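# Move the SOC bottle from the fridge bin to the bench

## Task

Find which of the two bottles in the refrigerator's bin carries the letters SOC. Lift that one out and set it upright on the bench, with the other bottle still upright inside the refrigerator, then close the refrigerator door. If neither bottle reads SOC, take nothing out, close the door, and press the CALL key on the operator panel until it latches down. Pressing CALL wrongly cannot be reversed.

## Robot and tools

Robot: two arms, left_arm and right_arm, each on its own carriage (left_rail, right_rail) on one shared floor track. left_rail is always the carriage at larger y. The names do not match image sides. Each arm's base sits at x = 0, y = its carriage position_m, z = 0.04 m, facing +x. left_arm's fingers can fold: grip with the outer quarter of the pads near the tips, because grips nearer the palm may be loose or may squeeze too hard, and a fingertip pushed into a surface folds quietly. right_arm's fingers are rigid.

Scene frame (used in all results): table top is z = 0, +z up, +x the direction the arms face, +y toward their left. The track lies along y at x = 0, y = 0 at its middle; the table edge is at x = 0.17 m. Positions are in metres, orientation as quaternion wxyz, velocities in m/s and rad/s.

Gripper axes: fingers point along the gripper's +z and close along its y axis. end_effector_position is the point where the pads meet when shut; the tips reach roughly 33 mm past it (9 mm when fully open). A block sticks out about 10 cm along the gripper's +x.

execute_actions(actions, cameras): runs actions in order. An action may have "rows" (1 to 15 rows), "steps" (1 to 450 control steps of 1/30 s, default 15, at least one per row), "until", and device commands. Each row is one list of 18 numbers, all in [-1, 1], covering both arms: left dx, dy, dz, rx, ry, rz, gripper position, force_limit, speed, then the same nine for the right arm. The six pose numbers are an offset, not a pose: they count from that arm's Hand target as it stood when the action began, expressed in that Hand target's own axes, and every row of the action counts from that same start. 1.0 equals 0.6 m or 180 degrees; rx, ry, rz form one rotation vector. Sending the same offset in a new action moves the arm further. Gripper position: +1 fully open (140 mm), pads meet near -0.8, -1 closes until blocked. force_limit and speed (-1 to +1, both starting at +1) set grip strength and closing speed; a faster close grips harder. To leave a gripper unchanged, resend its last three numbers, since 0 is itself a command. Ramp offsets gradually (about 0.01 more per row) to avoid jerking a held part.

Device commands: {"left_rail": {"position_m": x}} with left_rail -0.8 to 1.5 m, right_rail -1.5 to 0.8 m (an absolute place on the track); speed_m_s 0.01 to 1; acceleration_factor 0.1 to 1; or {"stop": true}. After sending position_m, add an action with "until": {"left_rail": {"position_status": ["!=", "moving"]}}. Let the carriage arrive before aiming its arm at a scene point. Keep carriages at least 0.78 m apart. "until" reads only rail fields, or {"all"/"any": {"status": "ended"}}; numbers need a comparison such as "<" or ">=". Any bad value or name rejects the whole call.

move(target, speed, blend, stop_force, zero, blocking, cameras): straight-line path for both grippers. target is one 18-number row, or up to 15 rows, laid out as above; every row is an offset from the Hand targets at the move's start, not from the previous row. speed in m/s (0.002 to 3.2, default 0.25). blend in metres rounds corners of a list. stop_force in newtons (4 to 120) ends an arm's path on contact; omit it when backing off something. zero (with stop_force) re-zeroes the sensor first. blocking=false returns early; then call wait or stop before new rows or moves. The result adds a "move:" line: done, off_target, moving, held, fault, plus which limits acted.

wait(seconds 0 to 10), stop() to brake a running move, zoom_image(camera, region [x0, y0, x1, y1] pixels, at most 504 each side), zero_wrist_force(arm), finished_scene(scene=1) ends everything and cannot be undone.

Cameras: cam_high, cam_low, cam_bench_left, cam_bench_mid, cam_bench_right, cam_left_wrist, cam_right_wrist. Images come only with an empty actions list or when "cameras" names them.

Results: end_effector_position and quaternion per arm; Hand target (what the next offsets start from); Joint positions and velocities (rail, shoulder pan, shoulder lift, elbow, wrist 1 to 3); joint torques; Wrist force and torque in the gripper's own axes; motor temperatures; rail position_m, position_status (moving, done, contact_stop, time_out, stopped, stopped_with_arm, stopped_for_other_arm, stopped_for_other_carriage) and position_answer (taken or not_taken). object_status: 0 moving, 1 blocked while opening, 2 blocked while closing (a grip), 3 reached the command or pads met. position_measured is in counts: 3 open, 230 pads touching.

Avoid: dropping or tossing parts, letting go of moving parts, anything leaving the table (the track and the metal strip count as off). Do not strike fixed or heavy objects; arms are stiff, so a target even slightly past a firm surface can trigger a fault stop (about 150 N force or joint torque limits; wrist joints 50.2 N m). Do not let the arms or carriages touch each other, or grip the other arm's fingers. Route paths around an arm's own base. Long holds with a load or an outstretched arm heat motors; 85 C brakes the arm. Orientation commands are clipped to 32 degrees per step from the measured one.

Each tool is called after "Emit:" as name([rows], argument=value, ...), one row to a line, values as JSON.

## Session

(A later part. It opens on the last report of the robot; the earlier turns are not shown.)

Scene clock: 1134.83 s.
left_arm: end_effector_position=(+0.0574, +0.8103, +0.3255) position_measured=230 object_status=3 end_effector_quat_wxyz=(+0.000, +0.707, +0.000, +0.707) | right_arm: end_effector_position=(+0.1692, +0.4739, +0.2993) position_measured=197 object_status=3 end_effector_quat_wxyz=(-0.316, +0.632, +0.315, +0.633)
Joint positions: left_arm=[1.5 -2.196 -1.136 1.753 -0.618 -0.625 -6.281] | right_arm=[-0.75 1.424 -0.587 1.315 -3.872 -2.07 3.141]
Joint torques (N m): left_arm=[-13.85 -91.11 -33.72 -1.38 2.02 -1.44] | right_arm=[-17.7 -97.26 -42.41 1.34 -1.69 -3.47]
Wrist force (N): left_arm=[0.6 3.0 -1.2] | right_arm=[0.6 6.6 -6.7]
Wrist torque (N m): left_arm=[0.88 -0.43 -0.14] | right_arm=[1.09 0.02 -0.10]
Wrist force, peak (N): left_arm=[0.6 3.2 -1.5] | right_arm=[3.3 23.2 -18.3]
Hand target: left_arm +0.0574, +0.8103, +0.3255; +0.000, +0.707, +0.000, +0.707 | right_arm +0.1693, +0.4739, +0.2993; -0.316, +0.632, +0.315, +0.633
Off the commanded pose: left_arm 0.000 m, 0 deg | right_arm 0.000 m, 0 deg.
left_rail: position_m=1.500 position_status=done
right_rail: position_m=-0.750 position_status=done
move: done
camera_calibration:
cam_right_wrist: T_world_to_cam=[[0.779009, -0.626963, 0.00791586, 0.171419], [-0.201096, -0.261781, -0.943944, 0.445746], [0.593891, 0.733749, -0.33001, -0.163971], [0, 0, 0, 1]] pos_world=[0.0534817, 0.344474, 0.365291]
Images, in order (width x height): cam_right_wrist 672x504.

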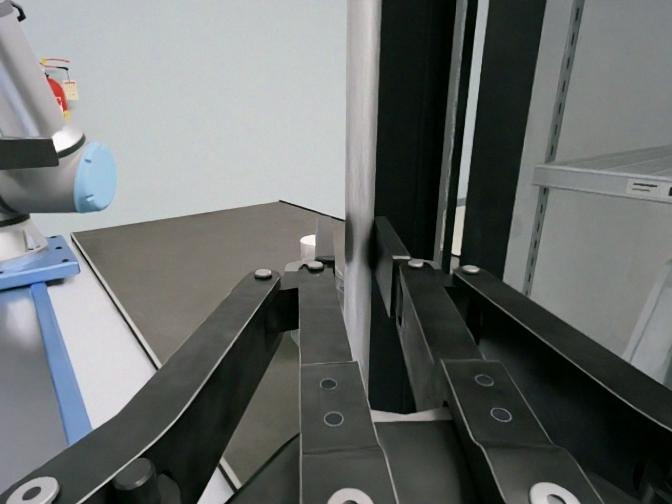

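Emit:
move([
  [0,0,0,0,0,0,-1,-1,-1,0,0.0395,0.0505,-0.0222,0,0,-0.54,-1,-1],
  [0,0,0,0,0,0,-1,-1,-1,0,0.0902,0.0975,-0.0444,0,0,-0.54,-1,-1],
], speed=[0.08, 0.05], blend=[0.005, 0], cameras=["cam_right_wrist", "cam_left_wrist"])

Emit:
zoom_image(camera="cam_right_wrist", region=[290, 160, 430, 300])

Emit:
zoom_image(camera="cam_left_wrist", region=[440, 0, 672, 260])

Scene clock: 1141.07 s.
left_arm: end_effector_position=(+0.0574, +0.8103, +0.3255) position_measured=230 object_status=3 end_effector_quat_wxyz=(+0.000, +0.707, +0.000, +0.707) | right_arm: end_effector_position=(+0.2476, +0.4881, +0.2994) position_measured=197 object_status=3 end_effector_quat_wxyz=(-0.271, +0.653, +0.271, +0.654)
Joint positions: left_arm=[1.5 -2.196 -1.136 1.753 -0.618 -0.625 -6.281] | right_arm=[-0.75 1.388 -0.527 1.184 -3.801 -2.174 3.141]
Joint torques (N m): left_arm=[-11.79 -92.57 -33.62 -0.8 2.07 -0.68] | right_arm=[-18.42 -100.41 -44.17 0.93 -2.2 -3.36]
Wrist force (N): left_arm=[0.2 3.2 -1.2] | right_arm=[0.2 3.4 -5.0]
Wrist torque (N m): left_arm=[0.93 -0.34 -0.14] | right_arm=[0.92 0.13 -0.13]
Wrist force, peak (N): left_arm=[0.6 3.3 -1.4] | right_arm=[0.4 6.0 -7.7]
Hand target: left_arm +0.0574, +0.8103, +0.3255; +0.000, +0.707, +0.000, +0.707 | right_arm +0.2477, +0.4881, +0.2994; -0.271, +0.653, +0.271, +0.654
Off the commanded pose: left_arm 0.000 m, 0 deg | right_arm 0.000 m, 0 deg.
left_rail: position_m=1.500 position_status=done
right_rail: position_m=-0.750 position_status=done
move: done
camera_calibration:
cam_left_wrist: T_world_to_cam=[[-0.0383173, -0.993828, -0.104101, 0.843749], [-0.293897, 0.110778, -0.949396, 0.236159], [0.955069, -0.00578347, -0.296328, 0.231671], [0, 0, 0, 1]] pos_world=[-0.119525, 0.81372, 0.380694]
cam_right_wrist: T_world_to_cam=[[0.684221, -0.729234, 0.00772491, 0.192649], [-0.235664, -0.231117, -0.943953, 0.4589], [0.690148, 0.644052, -0.32999, -0.200918], [0, 0, 0, 1]] pos_world=[0.114995, 0.375947, 0.36539]
Images, in order (width x height): cam_left_wrist 672x504, cam_right_wrist 672x504.

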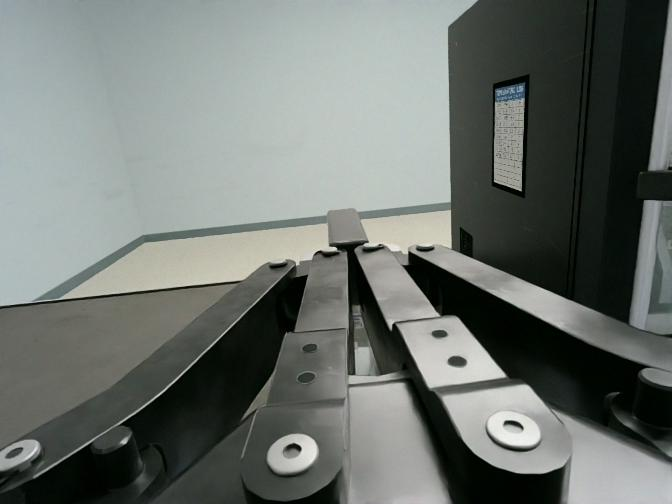

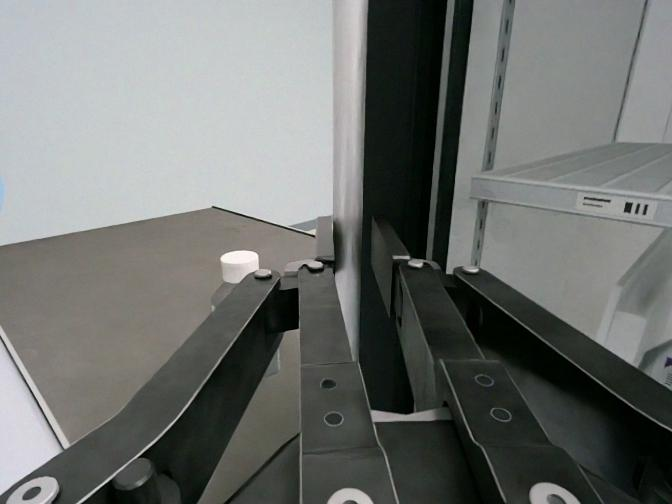

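Scaled by 3.600 from the camera's 672x504 image, which has a finer 960x720 frame.

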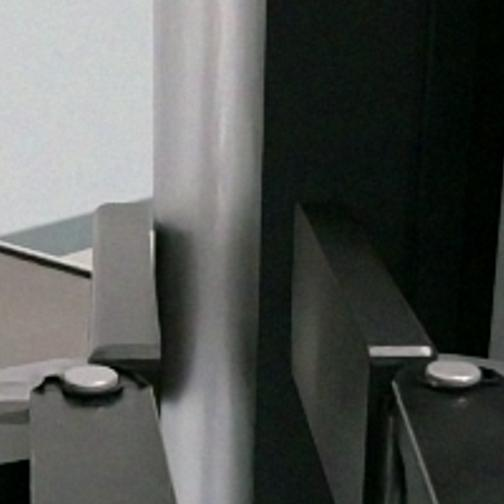

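Scaled by 1.938 from the camera's 672x504 image, which has a finer 960x720 frame.

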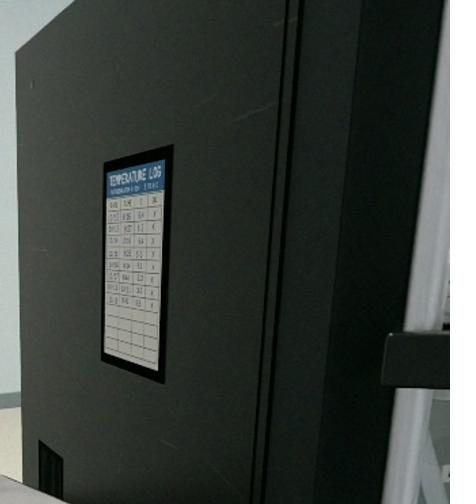

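Emit:
move(target=[0,0,0,0,0,0,-1,-1,-1,0,0.006,0.006,0,0,0,-0.54,-1,-1], speed=0.02, stop_force=15, cameras=["cam_right_wrist"])

Emit:
zoom_image(camera="cam_right_wrist", region=[290, 160, 430, 300])

Scene clock: 1159.03 s.
left_arm: end_effector_position=(+0.0574, +0.8103, +0.3255) position_measured=230 object_status=3 end_effector_quat_wxyz=(+0.000, +0.707, +0.000, +0.707) | right_arm: end_effector_position=(+0.2496, +0.4881, +0.2994) position_measured=197 object_status=3 end_effector_quat_wxyz=(-0.271, +0.653, +0.271, +0.654)
Joint positions: left_arm=[1.5 -2.196 -1.136 1.753 -0.618 -0.625 -6.281] | right_arm=[-0.75 1.386 -0.526 1.184 -3.8 -2.171 3.141]
Joint torques (N m): left_arm=[-13 -89.73 -32.82 -1.5 1.9 0.52] | right_arm=[4.8 -101.86 -39.74 -1.52 -6.66 -3.22]
Wrist force (N): left_arm=[0.4 2.9 -1.3] | right_arm=[0.9 -11.2 -5.2]
Wrist torque (N m): left_arm=[0.87 -0.38 -0.13] | right_arm=[1.04 0.07 -0.08]
Wrist force, peak (N): left_arm=[0.5 3.2 -1.6] | right_arm=[0.8 -14.2 -15.7]
Hand target: left_arm +0.0574, +0.8103, +0.3255; +0.000, +0.707, +0.000, +0.707 | right_arm +0.2496, +0.4881, +0.2994; -0.271, +0.653, +0.271, +0.654 (not the last commanded pose)
Off the commanded pose: left_arm 0.000 m, 0 deg | right_arm 0.003 m, 0 deg.
left_rail: position_m=1.500 position_status=done
right_rail: position_m=-0.750 position_status=done
move: contact (right_arm)
camera_calibration:
cam_right_wrist: T_world_to_cam=[[0.684268, -0.72919, 0.00770225, 0.19134], [-0.235681, -0.231132, -0.943945, 0.459399], [0.690096, 0.644096, -0.330012, -0.202365], [0, 0, 0, 1]] pos_world=[0.116995, 0.376048, 0.36539]
Images, in order (width x height): cam_right_wrist 672x504.

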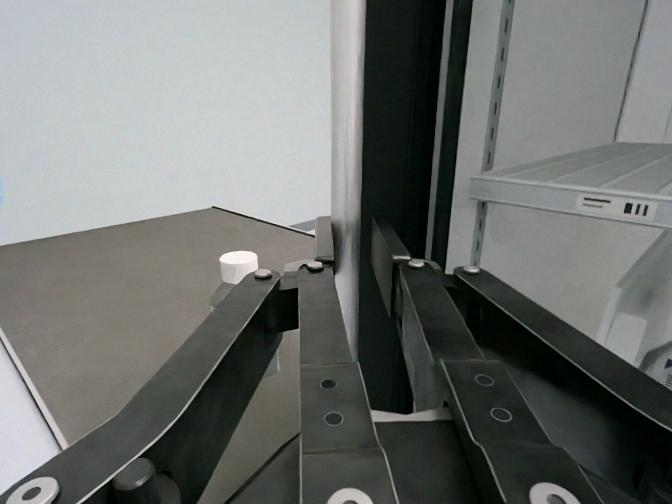

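Scaled by 3.600 from the camera's 672x504 image, which has a finer 960x720 frame.

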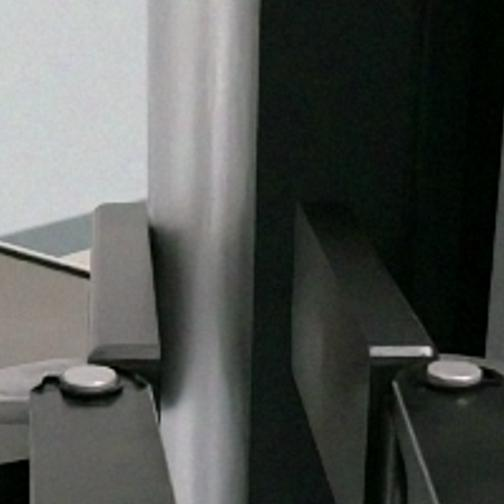

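Emit:
move([
  [0,0,0,0,0,0,-1,-1,-1,0,-0.0058,0,0,0,0,-0.54,-1,-1],
  [0,0,0,0,0,0,-1,-1,-1,0,-0.0058,-0.22,0,0,0,-0.54,-1,-1],
], speed=[0.03, 0.15], cameras=["cam_right_wrist", "cam_left_wrist", "cam_bench_left", "cam_high"])

Emit:
zoom_image(camera="cam_right_wrist", region=[240, 0, 672, 300])

Scene clock: 1163.87 s.
left_arm: end_effector_position=(+0.0574, +0.8103, +0.3255) position_measured=230 object_status=3 end_effector_quat_wxyz=(+0.000, +0.707, +0.000, +0.707) | right_arm: end_effector_position=(+0.1539, +0.3972, +0.2993) position_measured=197 object_status=3 end_effector_quat_wxyz=(-0.271, +0.653, +0.271, +0.654)
Joint positions: left_arm=[1.5 -2.196 -1.136 1.753 -0.618 -0.625 -6.281] | right_arm=[-0.75 1.474 -0.638 1.429 -3.934 -2.259 3.141]
Joint torques (N m): left_arm=[-14.24 -92.51 -34.52 -0.93 1.87 0.14] | right_arm=[19.09 -126.87 -26.99 -5.79 -2.39 -3.62]
Wrist force (N): left_arm=[0.4 2.9 -1.0] | right_arm=[0.0 3.9 -5.2]
Wrist torque (N m): left_arm=[0.87 -0.37 -0.13] | right_arm=[1.06 0.14 -0.08]
Wrist force, peak (N): left_arm=[0.6 3.2 -1.4] | right_arm=[0.5 -11.6 -5.2]
Hand target: left_arm +0.0574, +0.8103, +0.3255; +0.000, +0.707, +0.000, +0.707 | right_arm +0.1538, +0.3972, +0.2993; -0.271, +0.653, +0.271, +0.654
Off the commanded pose: left_arm 0.000 m, 0 deg | right_arm 0.000 m, 0 deg.
left_rail: position_m=1.500 position_status=done
right_rail: position_m=-0.750 position_status=done
move: done
camera_calibration:
cam_left_wrist: T_world_to_cam=[[-0.0383173, -0.993828, -0.104101, 0.843749], [-0.293897, 0.110778, -0.949396, 0.236159], [0.955069, -0.00578347, -0.296328, 0.231671], [0, 0, 0, 1]] pos_world=[-0.119525, 0.81372, 0.380694]
cam_right_wrist: T_world_to_cam=[[0.684268, -0.72919, 0.00770225, 0.190543], [-0.235681, -0.231132, -0.943945, 0.415645], [0.690096, 0.644096, -0.330012, -0.0778407], [0, 0, 0, 1]] pos_world=[0.0212951, 0.285148, 0.36519]
Images, in order (width x height): cam_high 672x504, cam_bench_left 672x504, cam_left_wrist 672x504, cam_right_wrist 672x504.

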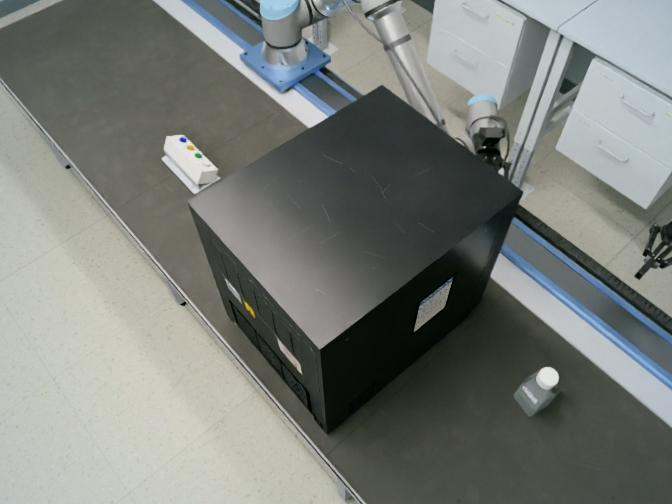

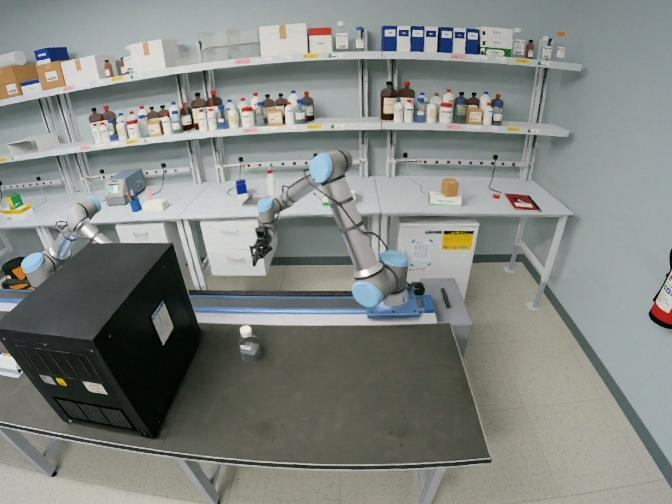

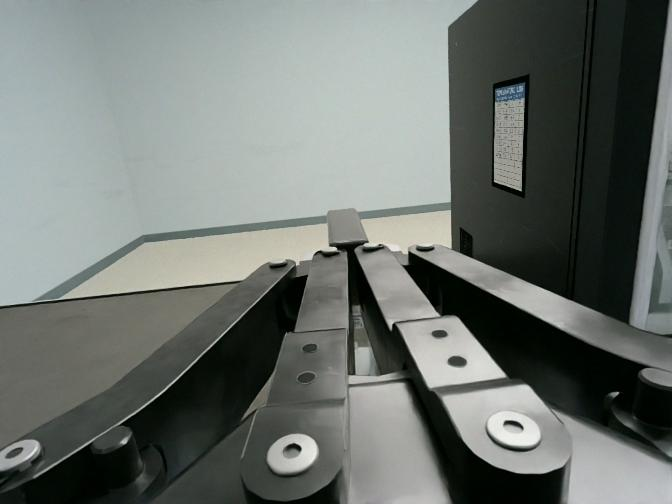

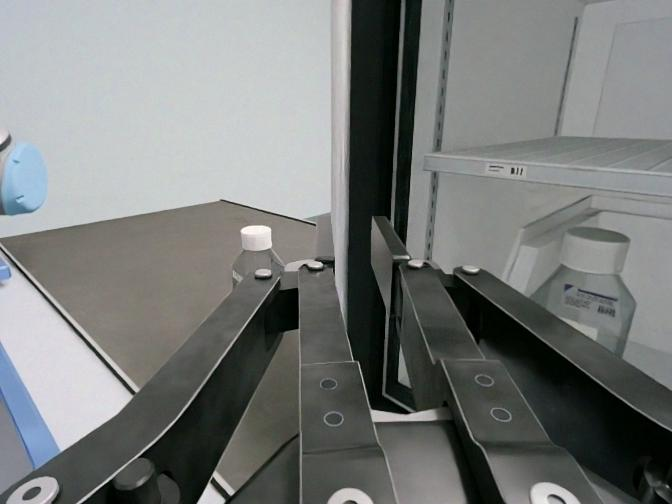

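Scaled by 1.167 from the camera's 672x504 image, which has a finer 960x720 frame.

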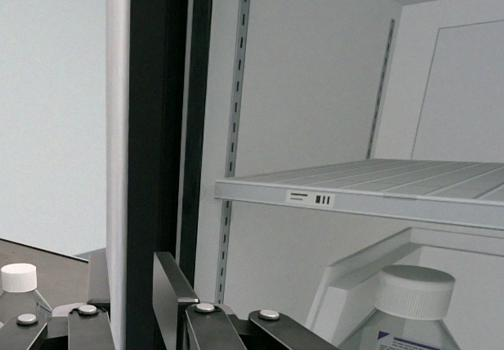

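Emit:
zoom_image(camera="cam_left_wrist", region=[540, 0, 672, 340])

Emit:
zoom_image(camera="cam_high", region=[380, 90, 560, 250])

Scaled by 1.482 from the camera's 672x504 image, which has a finer 960x720 frame.

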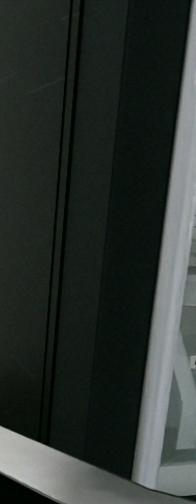

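Scaled by 2.800 from the camera's 672x504 image, which has a finer 960x720 frame.

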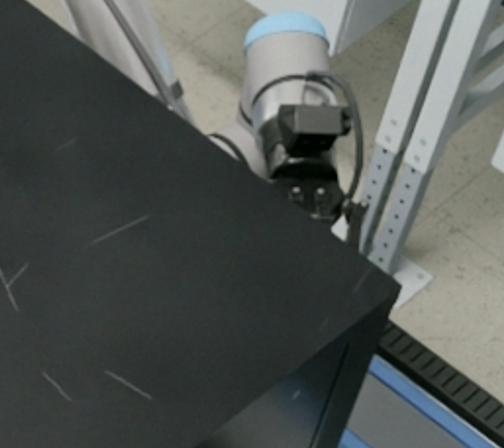

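Emit:
finished_scene()

The scene is finished: the task was done.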